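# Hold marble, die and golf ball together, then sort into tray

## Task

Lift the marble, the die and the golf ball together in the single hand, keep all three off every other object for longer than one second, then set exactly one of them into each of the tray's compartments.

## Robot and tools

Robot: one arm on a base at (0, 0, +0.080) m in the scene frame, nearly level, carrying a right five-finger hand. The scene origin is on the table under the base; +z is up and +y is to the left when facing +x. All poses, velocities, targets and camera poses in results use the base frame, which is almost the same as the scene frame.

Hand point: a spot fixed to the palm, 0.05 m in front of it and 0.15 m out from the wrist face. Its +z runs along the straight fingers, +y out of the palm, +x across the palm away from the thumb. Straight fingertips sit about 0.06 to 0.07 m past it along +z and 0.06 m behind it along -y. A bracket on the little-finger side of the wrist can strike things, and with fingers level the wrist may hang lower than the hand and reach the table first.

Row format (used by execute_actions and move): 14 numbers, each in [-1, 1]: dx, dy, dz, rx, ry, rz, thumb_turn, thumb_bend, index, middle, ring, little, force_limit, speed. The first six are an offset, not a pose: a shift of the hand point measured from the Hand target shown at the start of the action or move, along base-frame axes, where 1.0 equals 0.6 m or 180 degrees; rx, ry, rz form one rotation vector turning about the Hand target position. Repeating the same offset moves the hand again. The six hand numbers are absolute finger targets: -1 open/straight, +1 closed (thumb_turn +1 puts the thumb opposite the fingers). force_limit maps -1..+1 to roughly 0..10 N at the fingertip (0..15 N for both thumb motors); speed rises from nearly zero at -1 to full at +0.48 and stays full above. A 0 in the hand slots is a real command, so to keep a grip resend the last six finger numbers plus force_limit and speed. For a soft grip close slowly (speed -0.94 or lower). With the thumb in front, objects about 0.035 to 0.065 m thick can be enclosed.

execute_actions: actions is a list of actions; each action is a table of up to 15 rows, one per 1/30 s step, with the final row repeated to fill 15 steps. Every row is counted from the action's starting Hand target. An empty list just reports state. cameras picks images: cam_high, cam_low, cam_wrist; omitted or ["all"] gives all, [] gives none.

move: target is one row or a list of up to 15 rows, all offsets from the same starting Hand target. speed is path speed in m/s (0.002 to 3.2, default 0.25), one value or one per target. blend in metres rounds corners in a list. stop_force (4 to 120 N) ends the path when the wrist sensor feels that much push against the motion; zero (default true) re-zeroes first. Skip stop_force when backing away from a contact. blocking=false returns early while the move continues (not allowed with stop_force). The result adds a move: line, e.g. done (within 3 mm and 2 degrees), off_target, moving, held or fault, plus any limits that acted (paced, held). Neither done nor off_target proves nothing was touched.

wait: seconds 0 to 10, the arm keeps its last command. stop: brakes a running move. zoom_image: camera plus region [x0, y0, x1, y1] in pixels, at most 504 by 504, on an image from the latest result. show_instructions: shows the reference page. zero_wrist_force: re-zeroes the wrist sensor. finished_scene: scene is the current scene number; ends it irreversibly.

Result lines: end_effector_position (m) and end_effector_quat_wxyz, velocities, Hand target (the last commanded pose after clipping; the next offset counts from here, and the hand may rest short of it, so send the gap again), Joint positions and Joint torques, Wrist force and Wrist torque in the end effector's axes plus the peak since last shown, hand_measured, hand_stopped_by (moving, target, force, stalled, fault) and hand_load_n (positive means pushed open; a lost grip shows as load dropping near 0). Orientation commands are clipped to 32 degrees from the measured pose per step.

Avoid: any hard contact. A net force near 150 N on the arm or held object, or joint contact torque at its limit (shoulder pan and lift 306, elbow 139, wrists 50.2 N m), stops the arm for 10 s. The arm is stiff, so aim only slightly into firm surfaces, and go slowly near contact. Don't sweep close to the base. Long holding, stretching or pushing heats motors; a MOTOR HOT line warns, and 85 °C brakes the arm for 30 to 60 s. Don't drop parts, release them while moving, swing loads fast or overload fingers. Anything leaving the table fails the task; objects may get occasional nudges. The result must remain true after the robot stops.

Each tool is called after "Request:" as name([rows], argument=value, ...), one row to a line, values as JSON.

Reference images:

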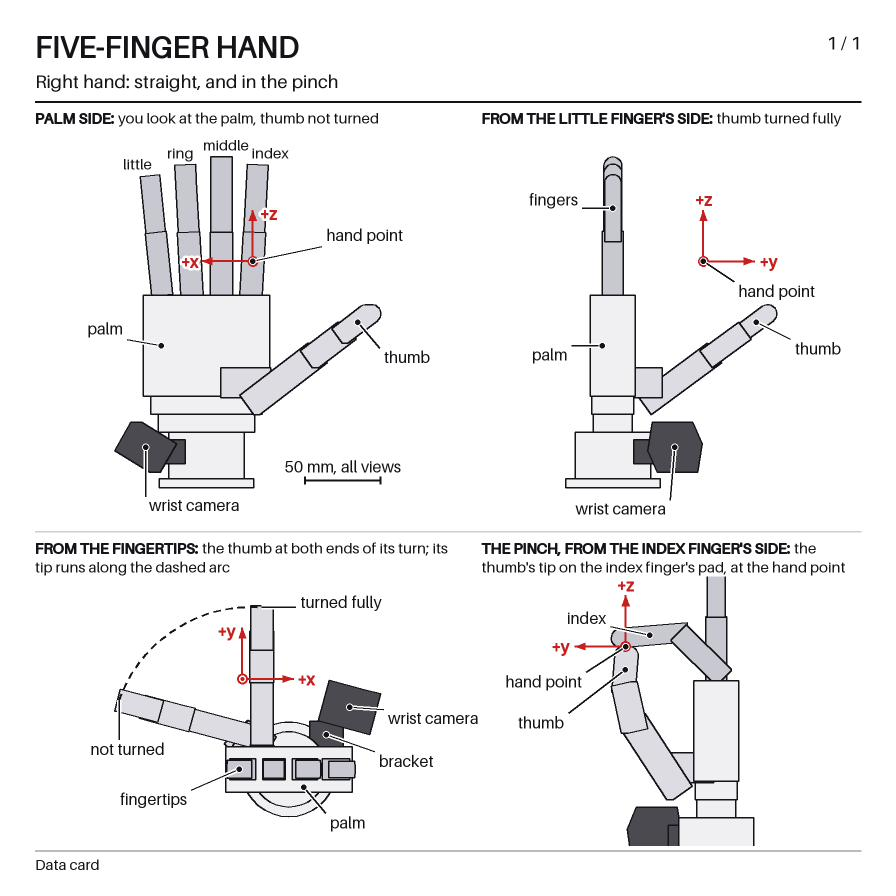

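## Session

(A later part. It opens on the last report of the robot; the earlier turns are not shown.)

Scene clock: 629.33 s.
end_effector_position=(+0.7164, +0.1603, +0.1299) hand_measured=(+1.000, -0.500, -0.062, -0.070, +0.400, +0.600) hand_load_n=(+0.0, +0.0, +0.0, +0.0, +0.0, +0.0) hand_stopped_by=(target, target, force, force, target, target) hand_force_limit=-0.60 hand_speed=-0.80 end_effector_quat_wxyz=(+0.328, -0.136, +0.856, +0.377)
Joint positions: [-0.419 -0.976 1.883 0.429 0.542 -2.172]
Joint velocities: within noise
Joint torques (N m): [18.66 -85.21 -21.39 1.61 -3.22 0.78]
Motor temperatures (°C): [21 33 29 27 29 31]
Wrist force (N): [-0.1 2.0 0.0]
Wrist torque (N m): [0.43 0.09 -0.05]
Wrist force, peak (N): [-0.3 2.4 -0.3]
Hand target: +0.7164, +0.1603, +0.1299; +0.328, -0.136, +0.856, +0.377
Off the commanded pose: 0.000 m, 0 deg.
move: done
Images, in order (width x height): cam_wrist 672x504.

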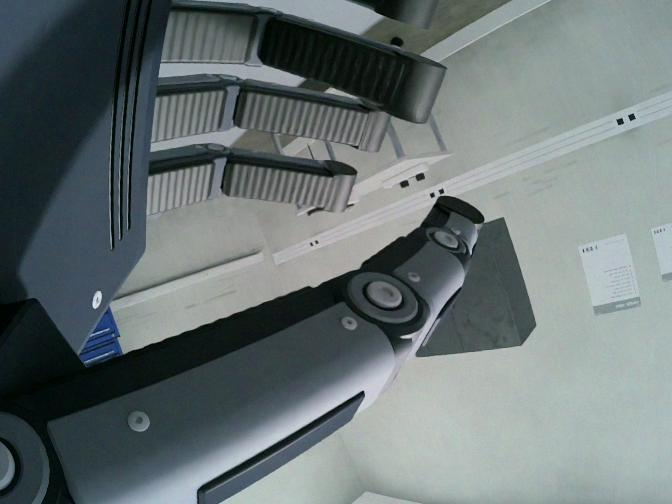

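Request:
execute_actions(actions=[])

Request:
zoom_image(camera="cam_high", region=[220, 200, 340, 350])

Request:
zoom_image(camera="cam_low", region=[260, 170, 420, 350])

Scene clock: 631.23 s.
end_effector_position=(+0.7164, +0.1603, +0.1299) hand_measured=(+1.000, -0.500, -0.062, -0.070, +0.400, +0.600) hand_load_n=(-0.5, +0.0, +0.0, +0.0, +0.0, +0.0) hand_stopped_by=(target, target, force, force, target, target) hand_force_limit=-0.60 hand_speed=-0.80 end_effector_quat_wxyz=(+0.328, -0.136, +0.856, +0.377)
Joint positions: [-0.419 -0.976 1.883 0.429 0.542 -2.172]
Joint velocities: within noise
Joint torques (N m): [17.56 -84.31 -23.61 1.81 -2.73 1.14]
Motor temperatures (°C): [21 33 29 27 29 31]
Wrist force (N): [-0.5 1.8 0.3]
Wrist torque (N m): [0.38 0.13 -0.10]
Wrist force, peak (N): [-0.4 2.5 0.5]
Hand target: +0.7164, +0.1603, +0.1299; +0.328, -0.136, +0.856, +0.377
Off the commanded pose: 0.000 m, 0 deg.

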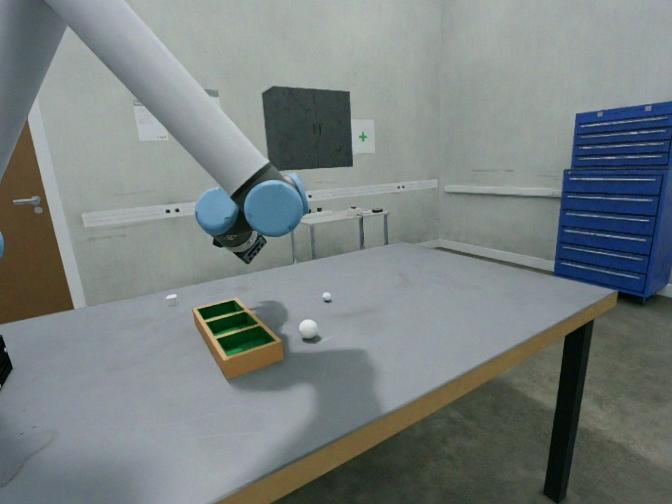

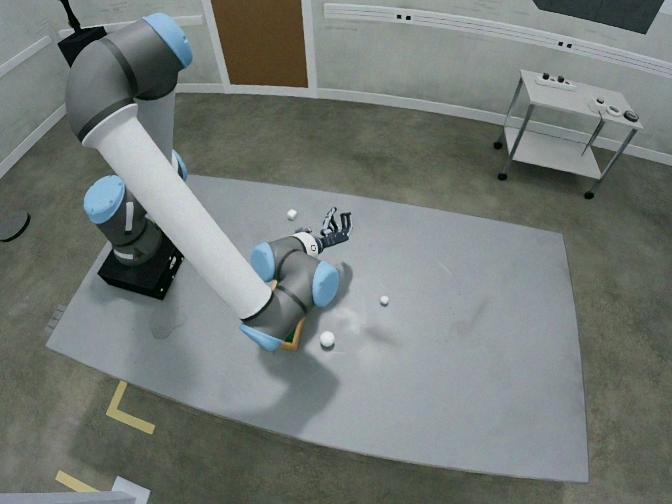

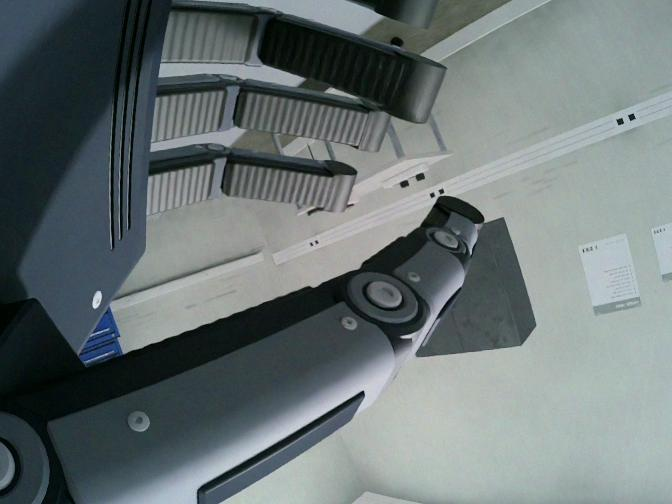

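Scaled by 3.360 from the camera's 672x504 image, which has a finer 960x720 frame.

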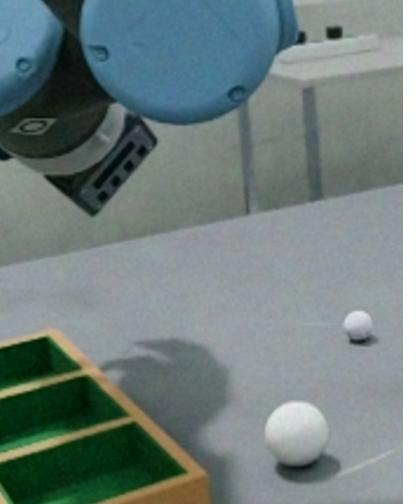

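Scaled by 2.800 from the camera's 672x504 image, which has a finer 960x720 frame.

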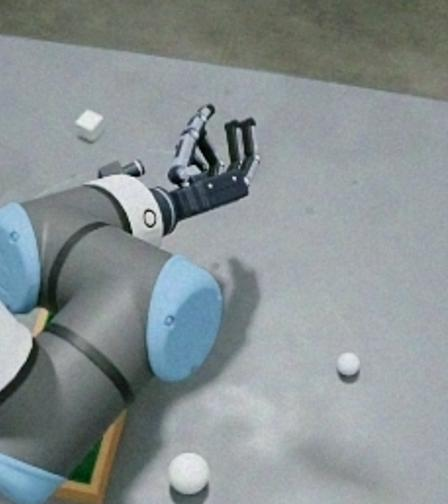

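Request:
move([
  [0,0,0.03,-0.172,-0.275,0.1875,1,-0.5,-0.3,-0.3,-1,-1,-0.6,-0.3],
  [0,0,0.05,-0.344,-0.55,0.375,1,-0.5,-0.3,-0.3,-1,-1,-0.6,-0.3],
], speed=0.4, cameras=[])

Request:
move(target=[-0.25,0.03,-0.05,0,0,0,1,-0.5,-0.6,-0.6,-1,-1,-0.6,-0.3], speed=0.2)

Scene clock: 665.67 s.
end_effector_position=(+0.7163, +0.1605, +0.1600) hand_measured=(+1.000, -0.500, -0.300, -0.300, -1.000, -1.000) hand_load_n=(+0.0, +0.0, +0.0, +0.0, +0.0, +0.0) hand_stopped_by=(target, target, target, target, target, target) hand_force_limit=-0.60 hand_speed=-0.30 end_effector_quat_wxyz=(-0.474, +0.842, -0.203, +0.159)
Joint positions: [-0.315 -1.134 1.774 0.532 0.574 -4.335]
Joint velocities: within noise
Joint torques (N m): [-17.19 -49.7 -41.43 3.7 -3.46 -0.44]
Motor temperatures (°C): [21 33 29 27 29 31]
Wrist force (N): [0.6 0.0 0.4]
Wrist torque (N m): [-0.03 -0.14 0.02]
Wrist force, peak (N): [-0.4 2.4 0.2]
Hand target: +0.7164, +0.1603, +0.1599; -0.474, +0.842, -0.203, +0.159
Off the commanded pose: 0.000 m, 0 deg.
move: done
No camera images: "cameras" was empty.

Scene clock: 666.90 s.
end_effector_position=(+0.5665, +0.1782, +0.1300) hand_measured=(+1.000, -0.500, -0.600, -0.600, -1.000, -1.000) hand_load_n=(+0.5, +0.0, +0.0, +0.0, +0.0, +0.0) hand_stopped_by=(target, target, target, target, target, target) hand_force_limit=-0.60 hand_speed=-0.30 end_effector_quat_wxyz=(-0.474, +0.842, -0.203, +0.159)
Joint positions: [-0.38 -1.288 2.102 0.454 0.552 -4.449]
Joint velocities: within noise
Joint torques (N m): [19.37 -40.5 -22.78 6.39 -0.12 1.69]
Motor temperatures (°C): [21 33 29 27 29 31]
Wrist force (N): [0.8 0.0 0.1]
Wrist torque (N m): [-0.07 -0.18 0.01]
Wrist force, peak (N): [2.4 -0.6 0.7]
Hand target: +0.5664, +0.1783, +0.1299; -0.474, +0.842, -0.203, +0.159
Off the commanded pose: 0.000 m, 0 deg.
move: done

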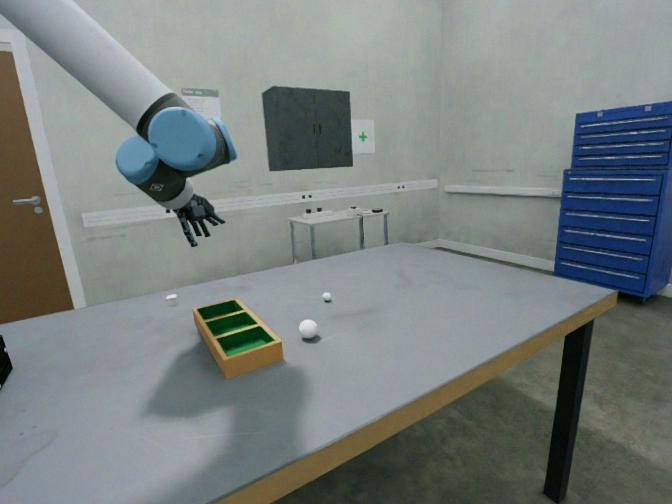

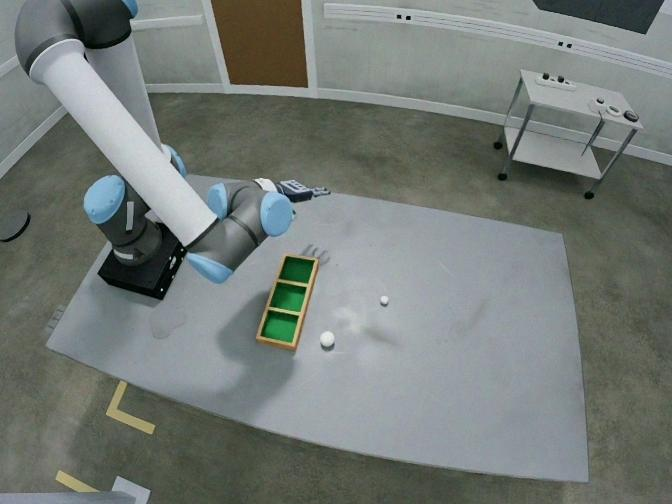

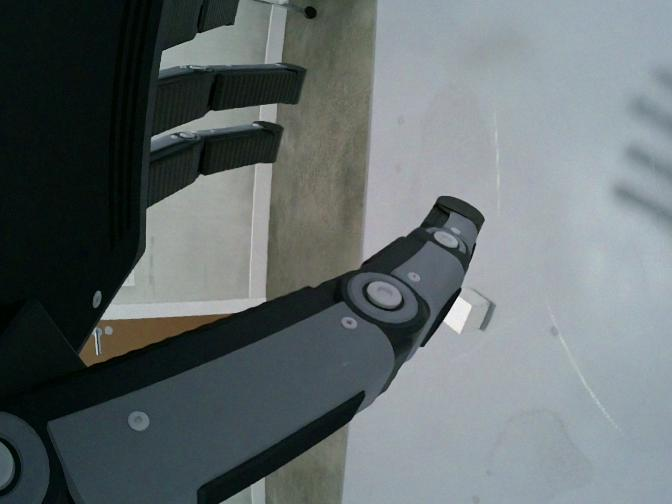

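Request:
zoom_image(camera="cam_wrist", region=[420, 260, 540, 350])

Request:
zoom_image(camera="cam_low", region=[250, 170, 350, 250])

Request:
zoom_image(camera="cam_high", region=[130, 270, 230, 330])

Scaled by 4.200 from the camera's 672x504 image, which has a finer 960x720 frame.

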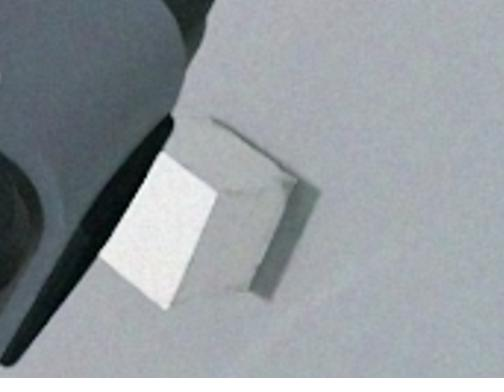

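Scaled by 5.040 from the camera's 672x504 image, which has a finer 960x720 frame.

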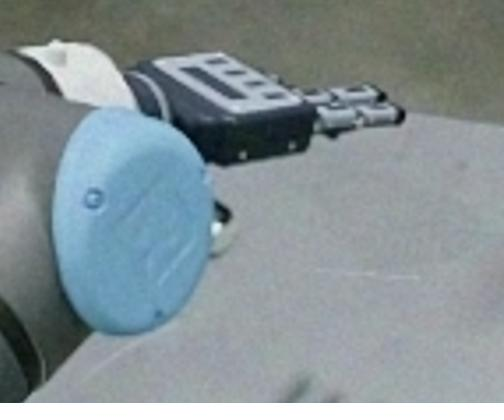

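Scaled by 5.040 from the camera's 672x504 image, which has a finer 960x720 frame.

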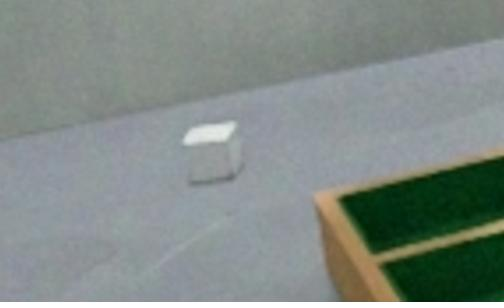

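Request:
move(target=[-0.1267,0.11,-0.12,0.012,0.021,0.003,1,-0.35,-0.5,-0.5,-1,-1,-0.6,-0.3], speed=0.15)

Request:
zoom_image(camera="cam_wrist", region=[350, 150, 550, 300])

Scene clock: 678.90 s.
end_effector_position=(+0.4903, +0.2444, +0.0578) hand_measured=(+1.000, -0.350, -0.500, -0.500, -1.000, -1.000) hand_load_n=(+0.0, +0.0, +0.0, +0.0, +0.0, +0.0) hand_stopped_by=(target, target, target, target, target, target) hand_force_limit=-0.60 hand_speed=-0.30 end_effector_quat_wxyz=(-0.483, +0.839, -0.217, +0.125)
Joint positions: [-0.297 -1.26 2.256 0.23 0.562 -4.31]
Joint velocities: within noise
Joint torques (N m): [-21.66 -65.59 -28.28 4.73 -2.19 -0.45]
Motor temperatures (°C): [21 32 29 27 29 31]
Wrist force (N): [0.2 0.2 -0.9]
Wrist torque (N m): [0.09 -0.02 0.00]
Wrist force, peak (N): [2.4 -0.5 -1.2]
Hand target: +0.4904, +0.2443, +0.0579; -0.483, +0.839, -0.217, +0.125
Off the commanded pose: 0.000 m, 0 deg.
move: done

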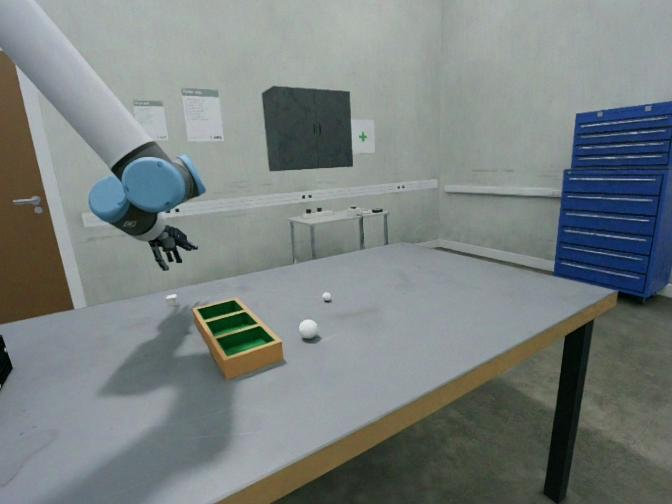

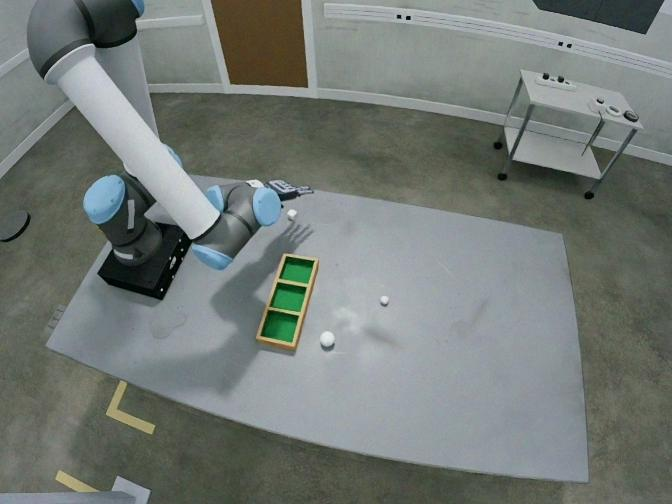

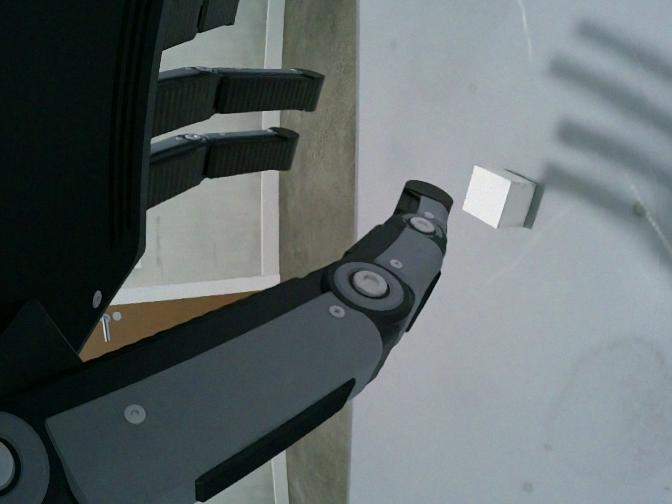

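Scaled by 2.520 from the camera's 672x504 image, which has a finer 960x720 frame.

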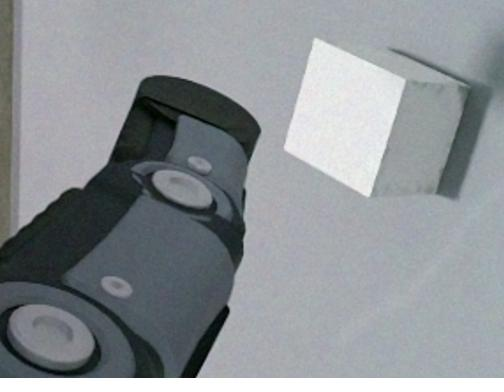

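Request:
move(target=[-0.0198,0.0323,-0.13,0,0,0.0333,1,-0.25,-0.45,-0.45,-1,-1,-0.6,-0.3], speed=0.12, cameras=["cam_wrist"])

Request:
zoom_image(camera="cam_wrist", region=[270, 60, 510, 240])

Scene clock: 687.30 s.
end_effector_position=(+0.4786, +0.2638, -0.0201) hand_measured=(+1.000, -0.250, -0.450, -0.450, -1.000, -1.000) hand_load_n=(+0.0, +0.0, +0.0, +0.0, -0.5, +0.0) hand_stopped_by=(target, target, target, target, target, target) hand_force_limit=-0.60 hand_speed=-0.30 end_effector_quat_wxyz=(-0.489, +0.849, -0.173, +0.100)
Joint positions: [-0.259 -1.079 2.247 0.16 0.543 -4.431]
Joint velocities: within noise
Joint torques (N m): [-20.96 -53.13 -5.46 6.87 0.38 1.32]
Motor temperatures (°C): [21 32 29 27 29 31]
Wrist force (N): [0.4 -0.1 0.0]
Wrist torque (N m): [-0.04 -0.11 -0.02]
Wrist force, peak (N): [0.5 -1.1 -1.5]
Hand target: +0.4785, +0.2637, -0.0201; -0.489, +0.849, -0.173, +0.100
Off the commanded pose: 0.000 m, 0 deg.
move: done
Images, in order (width x height): cam_wrist 672x504.

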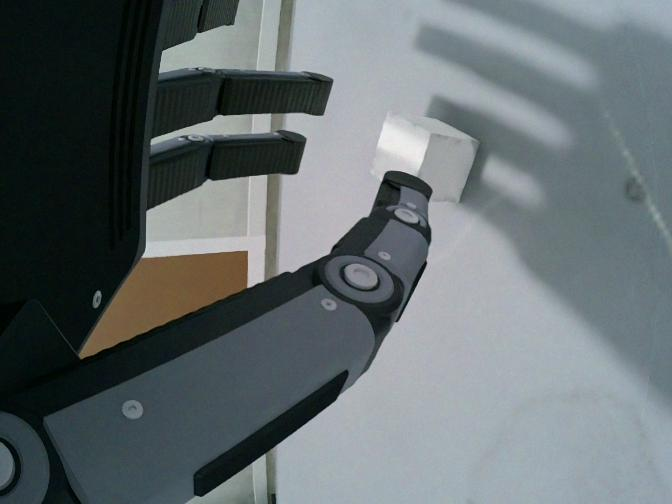

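Scaled by 2.100 from the camera's 672x504 image, which has a finer 960x720 frame.

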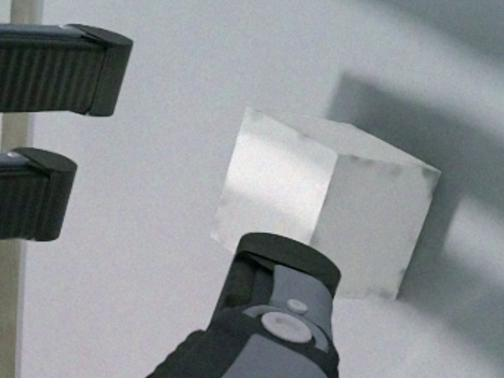

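Request:
move(target=[0,0.003,-0.05,0,0,0,1,-0.25,-0.45,-0.45,-1,-1,-0.6,-0.3], speed=0.05, stop_force=6, cameras=["cam_wrist"])

Request:
move(target=[0,0,0,0,0,0,1,-0.25,0.05,0.05,-1,-1,-0.6,-0.85], cameras=["cam_wrist"])

Scene clock: 695.40 s.
end_effector_position=(+0.4785, +0.2655, -0.0501) hand_measured=(+1.000, -0.250, -0.450, -0.450, -1.000, -1.000) hand_load_n=(+0.0, +0.0, +0.0, +0.0, +0.0, +0.0) hand_stopped_by=(target, target, target, target, target, target) hand_force_limit=-0.60 hand_speed=-0.30 end_effector_quat_wxyz=(-0.489, +0.849, -0.173, +0.100)
Joint positions: [-0.255 -1.022 2.247 0.096 0.544 -4.423]
Joint velocities: within noise
Joint torques (N m): [-0.1 -71.64 -19.13 6.16 -1.33 -0.29]
Motor temperatures (°C): [21 32 29 27 29 31]
Wrist force (N): [0.2 -0.2 -0.2]
Wrist torque (N m): [-0.04 -0.07 -0.01]
Wrist force, peak (N): [0.7 0.4 -0.4]
Hand target: +0.4785, +0.2655, -0.0501; -0.489, +0.849, -0.173, +0.100
Off the commanded pose: 0.000 m, 0 deg.
move: done
Images, in order (width x height): cam_wrist 672x504.

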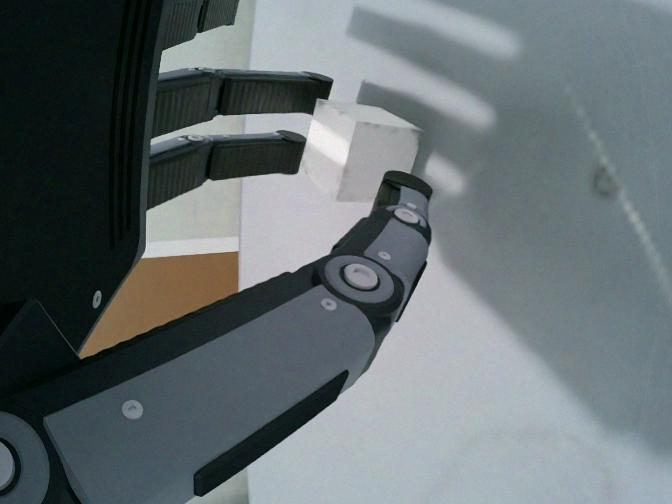

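Scene clock: 696.60 s.
end_effector_position=(+0.4785, +0.2655, -0.0501) hand_measured=(+1.000, -0.250, -0.064, -0.076, -1.000, -1.000) hand_load_n=(-2.0, +3.0, +4.5, +1.5, +0.0, +0.0) hand_stopped_by=(target, target, force, force, target, target) hand_force_limit=-0.60 hand_speed=-0.85 end_effector_quat_wxyz=(-0.489, +0.849, -0.173, +0.100)
Joint positions: [-0.255 -1.022 2.247 0.096 0.544 -4.423]
Joint velocities: within noise
Joint torques (N m): [-18.24 -72.14 -15.76 5.84 -2.66 -0.41]
Motor temperatures (°C): [21 32 29 27 29 31]
Wrist force (N): [0.1 -2.3 -1.0]
Wrist torque (N m): [-0.03 -0.13 0.01]
Wrist force, peak (N): [0.1 -2.3 -1.0]
Hand target: +0.4785, +0.2655, -0.0501; -0.489, +0.849, -0.173, +0.100
Off the commanded pose: 0.000 m, 0 deg.
move: done
Images, in order (width x height): cam_wrist 672x504.

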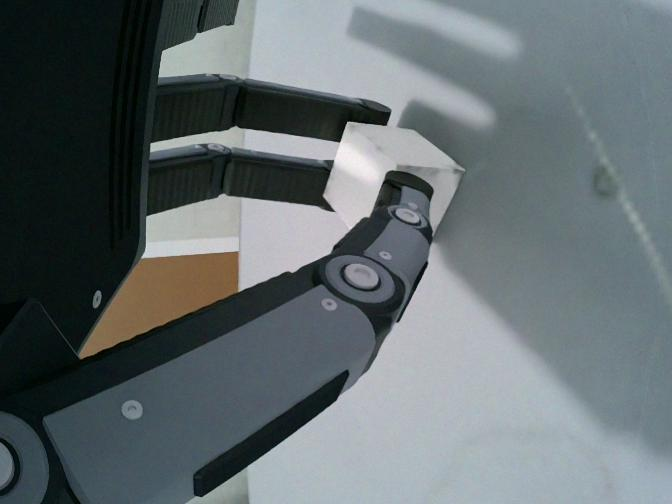

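Request:
move([
  [0,0,0,0,0,0,1,-0.18,0.12,0.12,-1,-1,-0.3,-0.92],
  [0,0,0.15,0,0,0,1,-0.18,0.12,0.12,-1,-1,-0.3,-0.92],
  [0.28,-0.08,0.2,0,0,0,1,-0.18,0.12,0.12,-1,-1,-0.3,-0.92],
], speed=0.12, blend=[0,0.03,0], cameras=["cam_wrist"])

Request:
move(target=[0,0,0,0,0,0,1,-0.18,0.12,0.12,-0.07,0.6,-0.3,-0.5], cameras=["cam_wrist"])

Scene clock: 703.07 s.
end_effector_position=(+0.6465, +0.2175, +0.0698) hand_measured=(+1.000, -0.246, -0.064, -0.070, -1.000, -1.000) hand_load_n=(-2.0, +5.5, +4.0, +4.5, +0.0, +0.0) hand_stopped_by=(target, force, force, force, target, target) hand_force_limit=-0.30 hand_speed=-0.92 end_effector_quat_wxyz=(-0.489, +0.849, -0.173, +0.100)
Joint positions: [-0.262 -1.046 1.89 0.49 0.542 -4.437]
Joint velocities: within noise
Joint torques (N m): [2.05 -82.88 -23.82 1.44 -3.34 0.49]
Motor temperatures (°C): [21 32 29 27 29 31]
Wrist force (N): [0.6 0.2 0.0]
Wrist torque (N m): [0.00 -0.15 -0.01]
Wrist force, peak (N): [-0.3 -2.3 -1.2]
Hand target: +0.6465, +0.2175, +0.0699; -0.489, +0.849, -0.173, +0.100
Off the commanded pose: 0.000 m, 0 deg.
move: done
Images, in order (width x height): cam_wrist 672x504.

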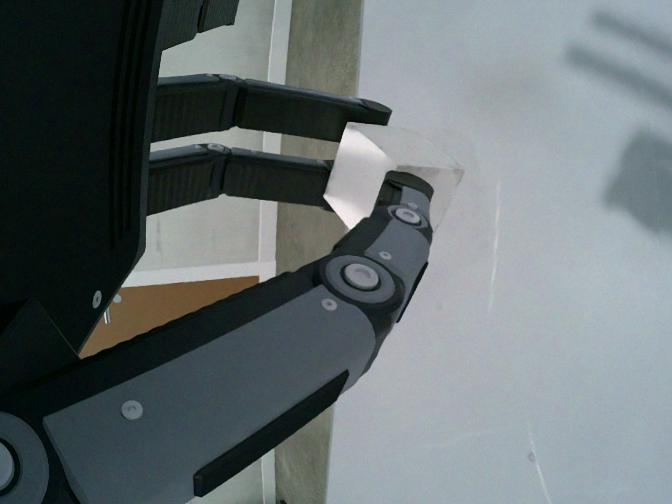

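Scene clock: 704.50 s.
end_effector_position=(+0.6465, +0.2175, +0.0699) hand_measured=(+1.000, -0.246, -0.064, -0.070, -0.070, +0.600) hand_load_n=(-2.0, +5.5, +4.0, +4.5, +0.0, +0.0) hand_stopped_by=(target, force, force, force, target, target) hand_force_limit=-0.30 hand_speed=-0.50 end_effector_quat_wxyz=(-0.489, +0.849, -0.173, +0.100)
Joint positions: [-0.262 -1.046 1.89 0.49 0.542 -4.437]
Joint velocities: within noise
Joint torques (N m): [18.84 -83.67 -34.72 1.93 -2.22 1.22]
Motor temperatures (°C): [21 32 29 27 29 31]
Wrist force (N): [0.1 -0.3 0.0]
Wrist torque (N m): [-0.06 -0.06 -0.06]
Wrist force, peak (N): [0.3 0.3 -0.8]
Hand target: +0.6465, +0.2175, +0.0699; -0.489, +0.849, -0.173, +0.100
Off the commanded pose: 0.000 m, 0 deg.
move: done
Images, in order (width x height): cam_wrist 672x504.

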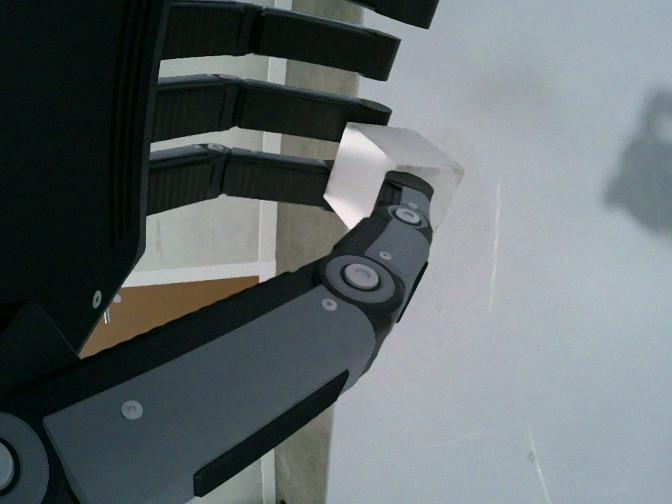

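Request:
move([
  [0,0,0,0.1034,0.2436,-0.1528,1,-0.18,0.12,0.12,-0.07,0.6,-0.3,-0.5],
  [0,0,0,0.2068,0.4872,-0.3056,1,-0.18,0.12,0.12,-0.07,0.6,-0.3,-0.5],
  [0,0,0,0.310,0.731,-0.458,1,-0.18,0.12,0.12,-0.07,0.6,-0.3,-0.5],
], speed=0.3)

Request:
move(target=[0,0,0,0,0,0,1,-0.5,0.12,0.12,-0.07,0.6,-0.3,-0.9], cameras=["cam_wrist","cam_low"])

Scene clock: 713.00 s.
end_effector_position=(+0.6464, +0.2175, +0.0700) hand_measured=(+1.000, -0.246, -0.064, -0.070, -0.070, +0.600) hand_load_n=(-2.0, +5.5, +4.0, +4.5, +0.0, +0.0) hand_stopped_by=(target, force, force, force, target, target) hand_force_limit=-0.30 hand_speed=-0.50 end_effector_quat_wxyz=(+0.162, +0.060, +0.863, +0.474)
Joint positions: [-0.373 -0.915 2.038 0.403 0.522 -1.78]
Joint velocities: within noise
Joint torques (N m): [17.65 -53.81 -24.3 6.99 -0.11 1.92]
Motor temperatures (°C): [21 32 29 27 29 31]
Wrist force (N): [1.2 2.0 0.7]
Wrist torque (N m): [0.39 -0.14 -0.03]
Wrist force, peak (N): [1.3 2.7 0.4]
Hand target: +0.6465, +0.2175, +0.0699; +0.162, +0.060, +0.863, +0.474
Off the commanded pose: 0.000 m, 0 deg.
move: done

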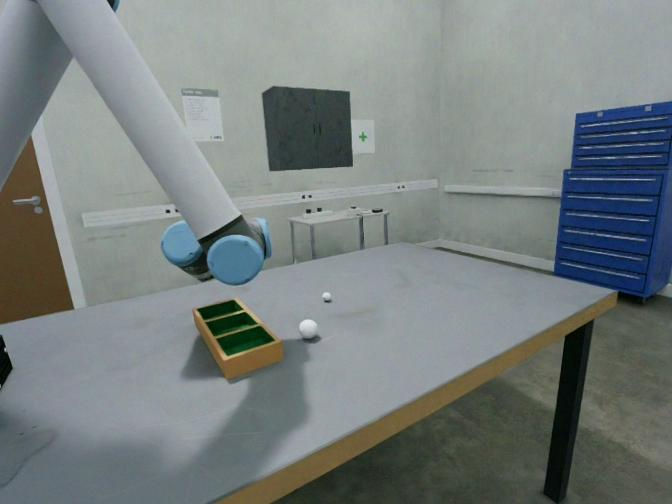

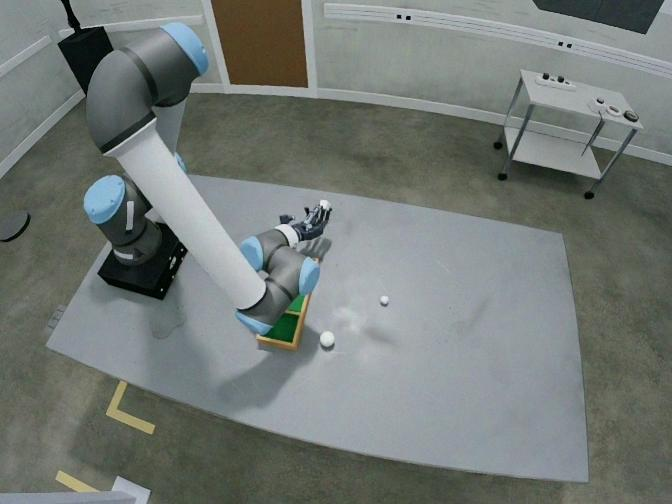

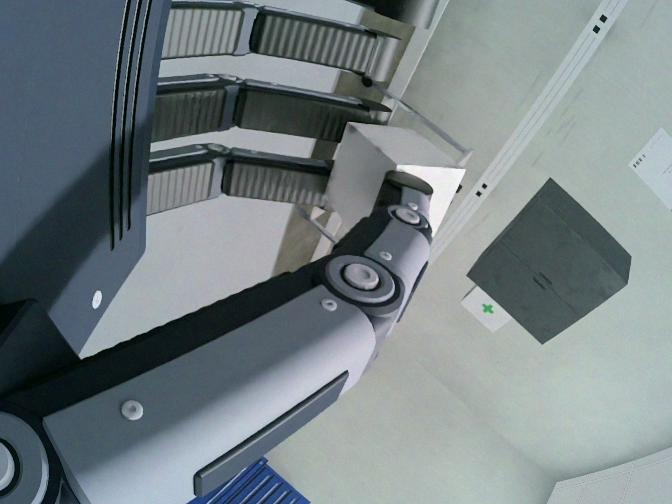

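Scene clock: 715.03 s.
end_effector_position=(+0.6465, +0.2175, +0.0699) hand_measured=(+1.000, -0.500, -0.062, -0.070, -0.070, +0.600) hand_load_n=(+0.0, +0.0, +0.0, +0.0, +0.0, +0.0) hand_stopped_by=(target, target, force, force, target, target) hand_force_limit=-0.30 hand_speed=-0.90 end_effector_quat_wxyz=(+0.162, +0.060, +0.863, +0.474)
Joint positions: [-0.373 -0.915 2.038 0.404 0.522 -1.779]
Joint velocities: within noise
Joint torques (N m): [16.38 -51.88 -19.16 5.82 -1.93 2.6]
Motor temperatures (°C): [21 32 29 27 29 31]
Wrist force (N): [1.5 2.5 0.1]
Wrist torque (N m): [0.48 -0.18 -0.01]
Wrist force, peak (N): [1.4 2.7 0.2]
Hand target: +0.6465, +0.2175, +0.0699; +0.162, +0.060, +0.863, +0.474
Off the commanded pose: 0.000 m, 0 deg.
move: done
Images, in order (width x height): cam_low 672x504, cam_wrist 672x504.

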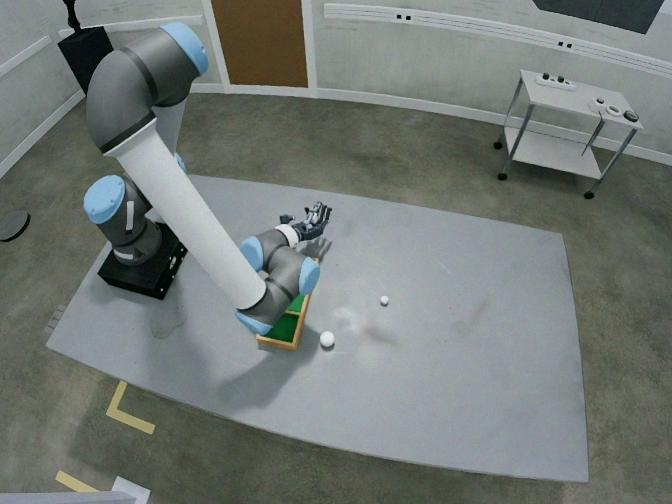

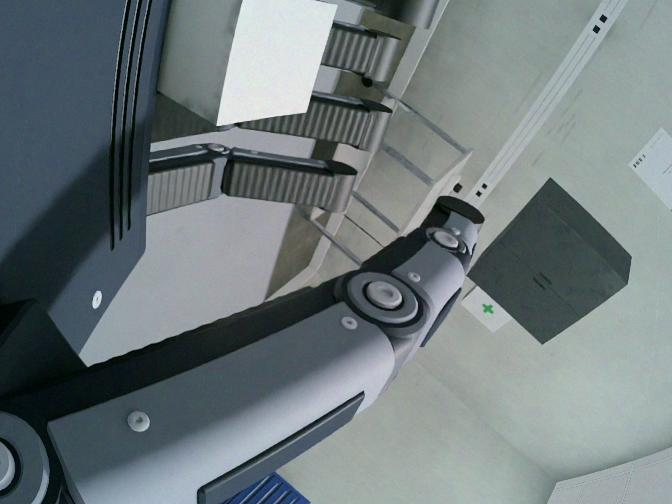

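Request:
move(target=[0,0,0,0,0,0,1,-0.5,0.12,0.2,0.2,0.6,-0.6,-0.9], cameras=["cam_wrist"])

Scene clock: 719.83 s.
end_effector_position=(+0.6465, +0.2175, +0.0699) hand_measured=(+1.000, -0.500, -0.062, +0.200, +0.200, +0.600) hand_load_n=(+0.0, -0.5, +0.0, +0.0, +0.0, +0.0) hand_stopped_by=(target, target, force, target, target, target) hand_force_limit=-0.60 hand_speed=-0.90 end_effector_quat_wxyz=(+0.162, +0.060, +0.863, +0.474)
Joint positions: [-0.373 -0.915 2.038 0.404 0.522 -1.779]
Joint velocities: within noise
Joint torques (N m): [12.28 -58.49 -8.71 2.89 -2.85 2.29]
Motor temperatures (°C): [21 32 29 27 29 31]
Wrist force (N): [1.1 2.7 0.1]
Wrist torque (N m): [0.50 -0.13 -0.02]
Wrist force, peak (N): [1.6 2.7 0.5]
Hand target: +0.6465, +0.2175, +0.0699; +0.162, +0.060, +0.863, +0.474
Off the commanded pose: 0.000 m, 0 deg.
move: done
Images, in order (width x height): cam_wrist 672x504.

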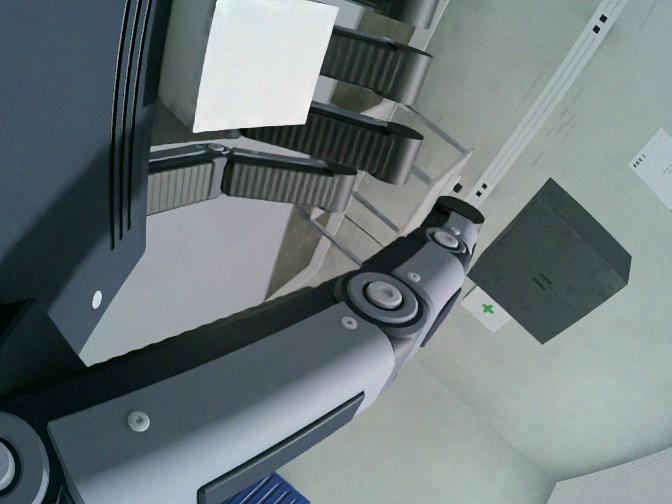

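Request:
move(target=[0,0,0,0,0,0,1,-0.5,0.12,0.45,0.45,0.6,-0.6,-0.9], cameras=["cam_wrist"])

Scene clock: 723.67 s.
end_effector_position=(+0.6465, +0.2175, +0.0699) hand_measured=(+1.000, -0.500, -0.062, +0.450, +0.450, +0.600) hand_load_n=(+0.0, +0.0, +0.0, +0.0, +1.0, +0.0) hand_stopped_by=(target, target, force, target, target, target) hand_force_limit=-0.60 hand_speed=-0.90 end_effector_quat_wxyz=(+0.162, +0.060, +0.863, +0.474)
Joint positions: [-0.373 -0.915 2.038 0.404 0.522 -1.779]
Joint velocities: within noise
Joint torques (N m): [7.88 -63.74 -9.58 1.95 -2.74 2.28]
Motor temperatures (°C): [21 32 29 27 29 31]
Wrist force (N): [1.4 2.1 0.4]
Wrist torque (N m): [0.41 -0.16 -0.02]
Wrist force, peak (N): [1.2 2.9 -0.2]
Hand target: +0.6465, +0.2175, +0.0699; +0.162, +0.060, +0.863, +0.474
Off the commanded pose: 0.000 m, 0 deg.
move: done
Images, in order (width x height): cam_wrist 672x504.

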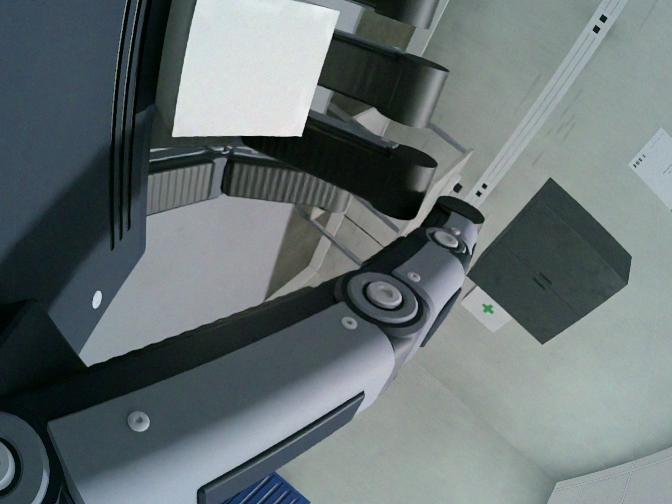

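Request:
move(target=[0,0,0,0,0,0,1,-0.5,0.12,0.7,0.7,0.8,-0.5,-0.9], cameras=["cam_wrist"])

Scene clock: 730.30 s.
end_effector_position=(+0.6465, +0.2175, +0.0699) hand_measured=(+1.000, -0.500, -0.062, +0.644, +0.494, +0.800) hand_load_n=(+0.0, +1.0, +0.0, +2.5, +3.0, +0.0) hand_stopped_by=(target, target, force, force, force, target) hand_force_limit=-0.50 hand_speed=-0.90 end_effector_quat_wxyz=(+0.162, +0.060, +0.863, +0.474)
Joint positions: [-0.373 -0.915 2.038 0.404 0.522 -1.779]
Joint velocities: within noise
Joint torques (N m): [3.12 -69.6 -11.61 2.48 -2.88 2.38]
Motor temperatures (°C): [21 32 29 27 29 31]
Wrist force (N): [1.1 1.8 0.5]
Wrist torque (N m): [0.34 -0.13 -0.04]
Wrist force, peak (N): [1.6 2.7 0.3]
Hand target: +0.6465, +0.2175, +0.0699; +0.162, +0.060, +0.863, +0.474
Off the commanded pose: 0.000 m, 0 deg.
move: done
Images, in order (width x height): cam_wrist 672x504.

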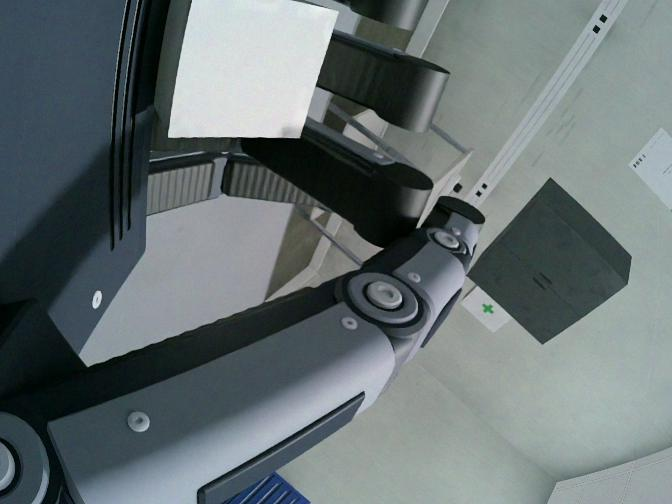

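Request:
move(target=[0,0,0,0,0,0,1,-1,0.0,0.4,0.75,0.9,-0.2,-0.9], cameras=["cam_wrist"])

Request:
zoom_image(camera="cam_wrist", region=[120, 0, 480, 250])

Scene clock: 737.67 s.
end_effector_position=(+0.6465, +0.2175, +0.0699) hand_measured=(+1.000, -1.000, +0.000, +0.400, +0.530, +0.900) hand_load_n=(+0.0, +0.0, +0.0, +0.0, +4.5, +0.0) hand_stopped_by=(target, target, target, target, force, target) hand_force_limit=-0.20 hand_speed=-0.90 end_effector_quat_wxyz=(+0.162, +0.060, +0.863, +0.474)
Joint positions: [-0.373 -0.915 2.038 0.404 0.522 -1.779]
Joint velocities: within noise
Joint torques (N m): [-3.93 -71.27 -14.77 2.4 -2.81 2.06]
Motor temperatures (°C): [21 32 29 27 29 31]
Wrist force (N): [0.7 2.0 0.4]
Wrist torque (N m): [0.38 -0.07 -0.07]
Wrist force, peak (N): [1.6 2.7 0.7]
Hand target: +0.6465, +0.2175, +0.0699; +0.162, +0.060, +0.863, +0.474
Off the commanded pose: 0.000 m, 0 deg.
move: done
Images, in order (width x height): cam_wrist 672x504.

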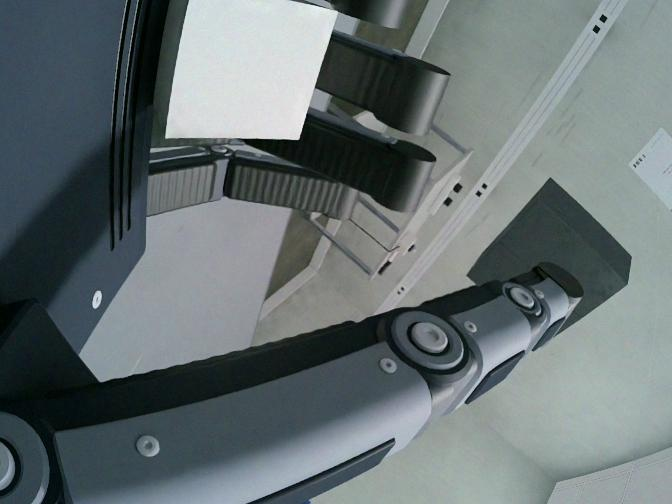

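Scaled by 1.400 from the camera's 672x504 image, which has a finer 960x720 frame.

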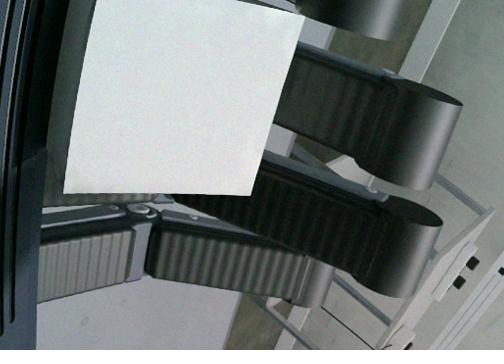

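Request:
move([
  [0,0,0,-0.141,-0.3322,0.2083,1,-1,0.0,0.4,0.75,0.9,-0.2,-0.9],
  [0,0,0,-0.282,-0.664,0.4165,1,-1,0.0,0.4,0.75,0.9,-0.2,-0.9],
], speed=0.3)

Scene clock: 747.37 s.
end_effector_position=(+0.6464, +0.2176, +0.0700) hand_measured=(+1.000, -1.000, +0.000, +0.400, +0.530, +0.900) hand_load_n=(+0.0, +0.0, +0.0, +0.0, +4.5, +0.0) hand_stopped_by=(target, target, target, target, force, target) hand_force_limit=-0.20 hand_speed=-0.90 end_effector_quat_wxyz=(-0.497, +0.819, -0.283, +0.035)
Joint positions: [-0.273 -1.019 1.867 0.504 0.541 -4.196]
Joint velocities: within noise
Joint torques (N m): [-16.29 -53.31 -36.38 5.42 -3.65 0]
Motor temperatures (°C): [21 32 29 27 29 31]
Wrist force (N): [-0.5 0.1 0.2]
Wrist torque (N m): [0.04 0.02 -0.04]
Wrist force, peak (N): [1.3 2.8 0.1]
Hand target: +0.6465, +0.2175, +0.0699; -0.497, +0.819, -0.283, +0.035
Off the commanded pose: 0.000 m, 0 deg.
move: done

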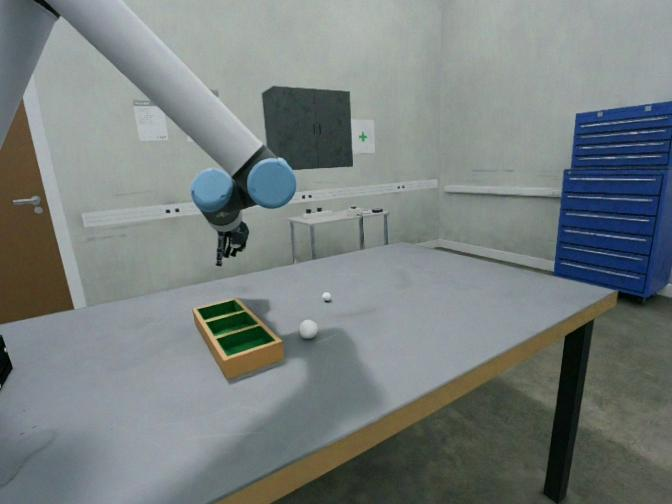

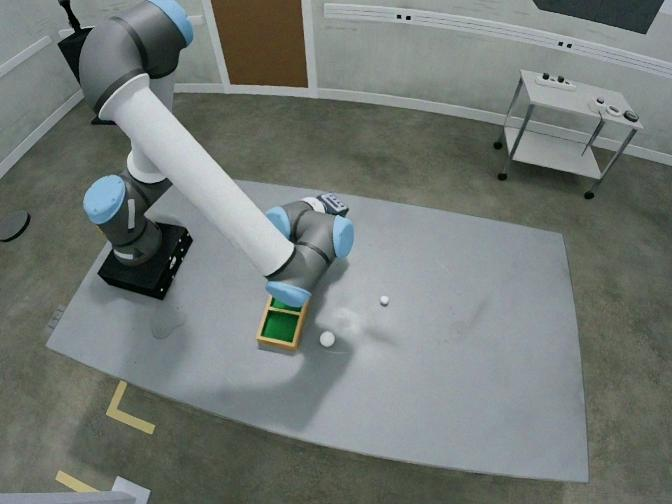

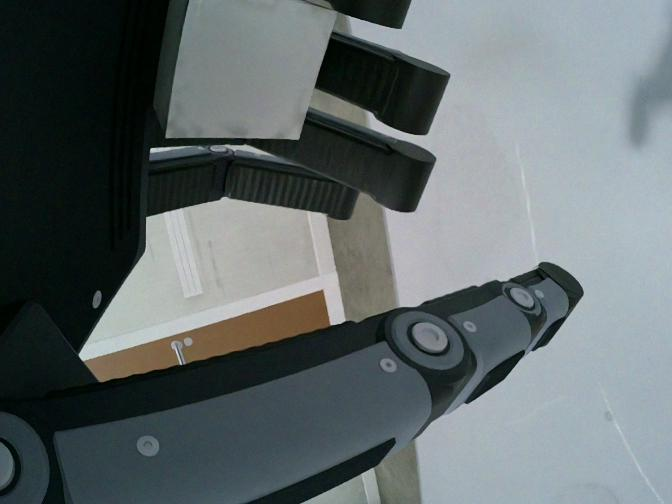

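Request:
zoom_image(camera="cam_high", region=[190, 200, 270, 280])

Request:
zoom_image(camera="cam_wrist", region=[120, 0, 480, 250])

Scaled by 6.300 from the camera's 672x504 image, which has a finer 960x720 frame.

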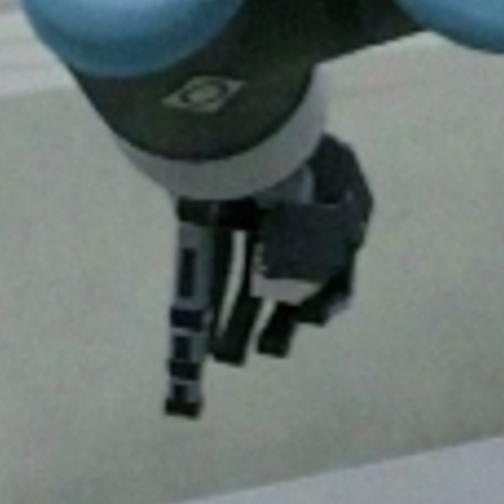

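Scaled by 1.400 from the camera's 672x504 image, which has a finer 960x720 frame.

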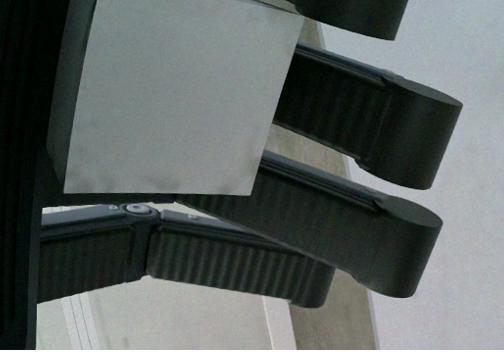

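Request:
move([
  [0,0,0,0.141,0.3322,-0.2083,1,-1,0.0,0.4,0.75,0.9,-0.2,-0.9],
  [0,0,0,0.282,0.664,-0.4165,1,-1,0.0,0.4,0.75,0.9,-0.2,-0.9],
], speed=0.3, cameras=[])

Request:
move(target=[0,0,0,0,0,0,1,-1,0.0,-0.07,-0.07,0.6,-0.2,-0.9], cameras=["cam_wrist"])

Scene clock: 773.77 s.
end_effector_position=(+0.6464, +0.2175, +0.0700) hand_measured=(+1.000, -1.000, +0.000, +0.400, +0.530, +0.900) hand_load_n=(+0.0, +0.0, +0.0, +0.0, +4.5, +0.0) hand_stopped_by=(target, target, target, target, force, target) hand_force_limit=-0.20 hand_speed=-0.90 end_effector_quat_wxyz=(+0.162, +0.060, +0.863, +0.474)
Joint positions: [-0.373 -0.915 2.038 0.403 0.522 -1.78]
Joint velocities: within noise
Joint torques (N m): [18.24 -55.81 -25.25 6.86 -0.17 1.61]
Motor temperatures (°C): [21 32 29 26 29 31]
Wrist force (N): [1.3 2.3 -0.3]
Wrist torque (N m): [0.46 -0.13 -0.02]
Wrist force, peak (N): [0.9 2.7 0.2]
Hand target: +0.6465, +0.2175, +0.0699; +0.162, +0.060, +0.863, +0.474
Off the commanded pose: 0.000 m, 0 deg.
move: done
No camera images: "cameras" was empty.

Scene clock: 776.17 s.
end_effector_position=(+0.6465, +0.2175, +0.0699) hand_measured=(+1.000, -1.000, +0.000, -0.070, -0.070, +0.600) hand_load_n=(+0.0, +0.0, +0.0, +0.0, +0.0, +0.0) hand_stopped_by=(target, target, target, target, target, target) hand_force_limit=-0.20 hand_speed=-0.90 end_effector_quat_wxyz=(+0.162, +0.060, +0.863, +0.474)
Joint positions: [-0.373 -0.915 2.038 0.404 0.522 -1.779]
Joint velocities: within noise
Joint torques (N m): [17.28 -52.38 -18.81 5.58 -0.68 2.69]
Motor temperatures (°C): [21 32 29 26 29 31]
Wrist force (N): [0.7 2.0 0.0]
Wrist torque (N m): [0.41 -0.06 -0.06]
Wrist force, peak (N): [1.6 2.5 0.1]
Hand target: +0.6465, +0.2175, +0.0699; +0.162, +0.060, +0.863, +0.474
Off the commanded pose: 0.000 m, 0 deg.
move: done
Images, in order (width x height): cam_wrist 672x504.

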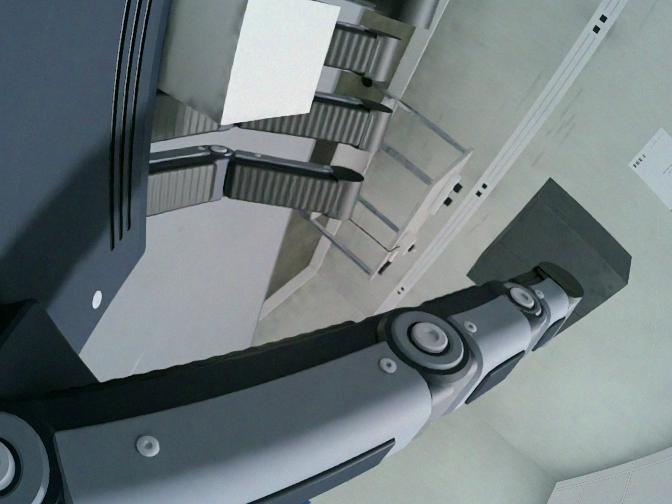

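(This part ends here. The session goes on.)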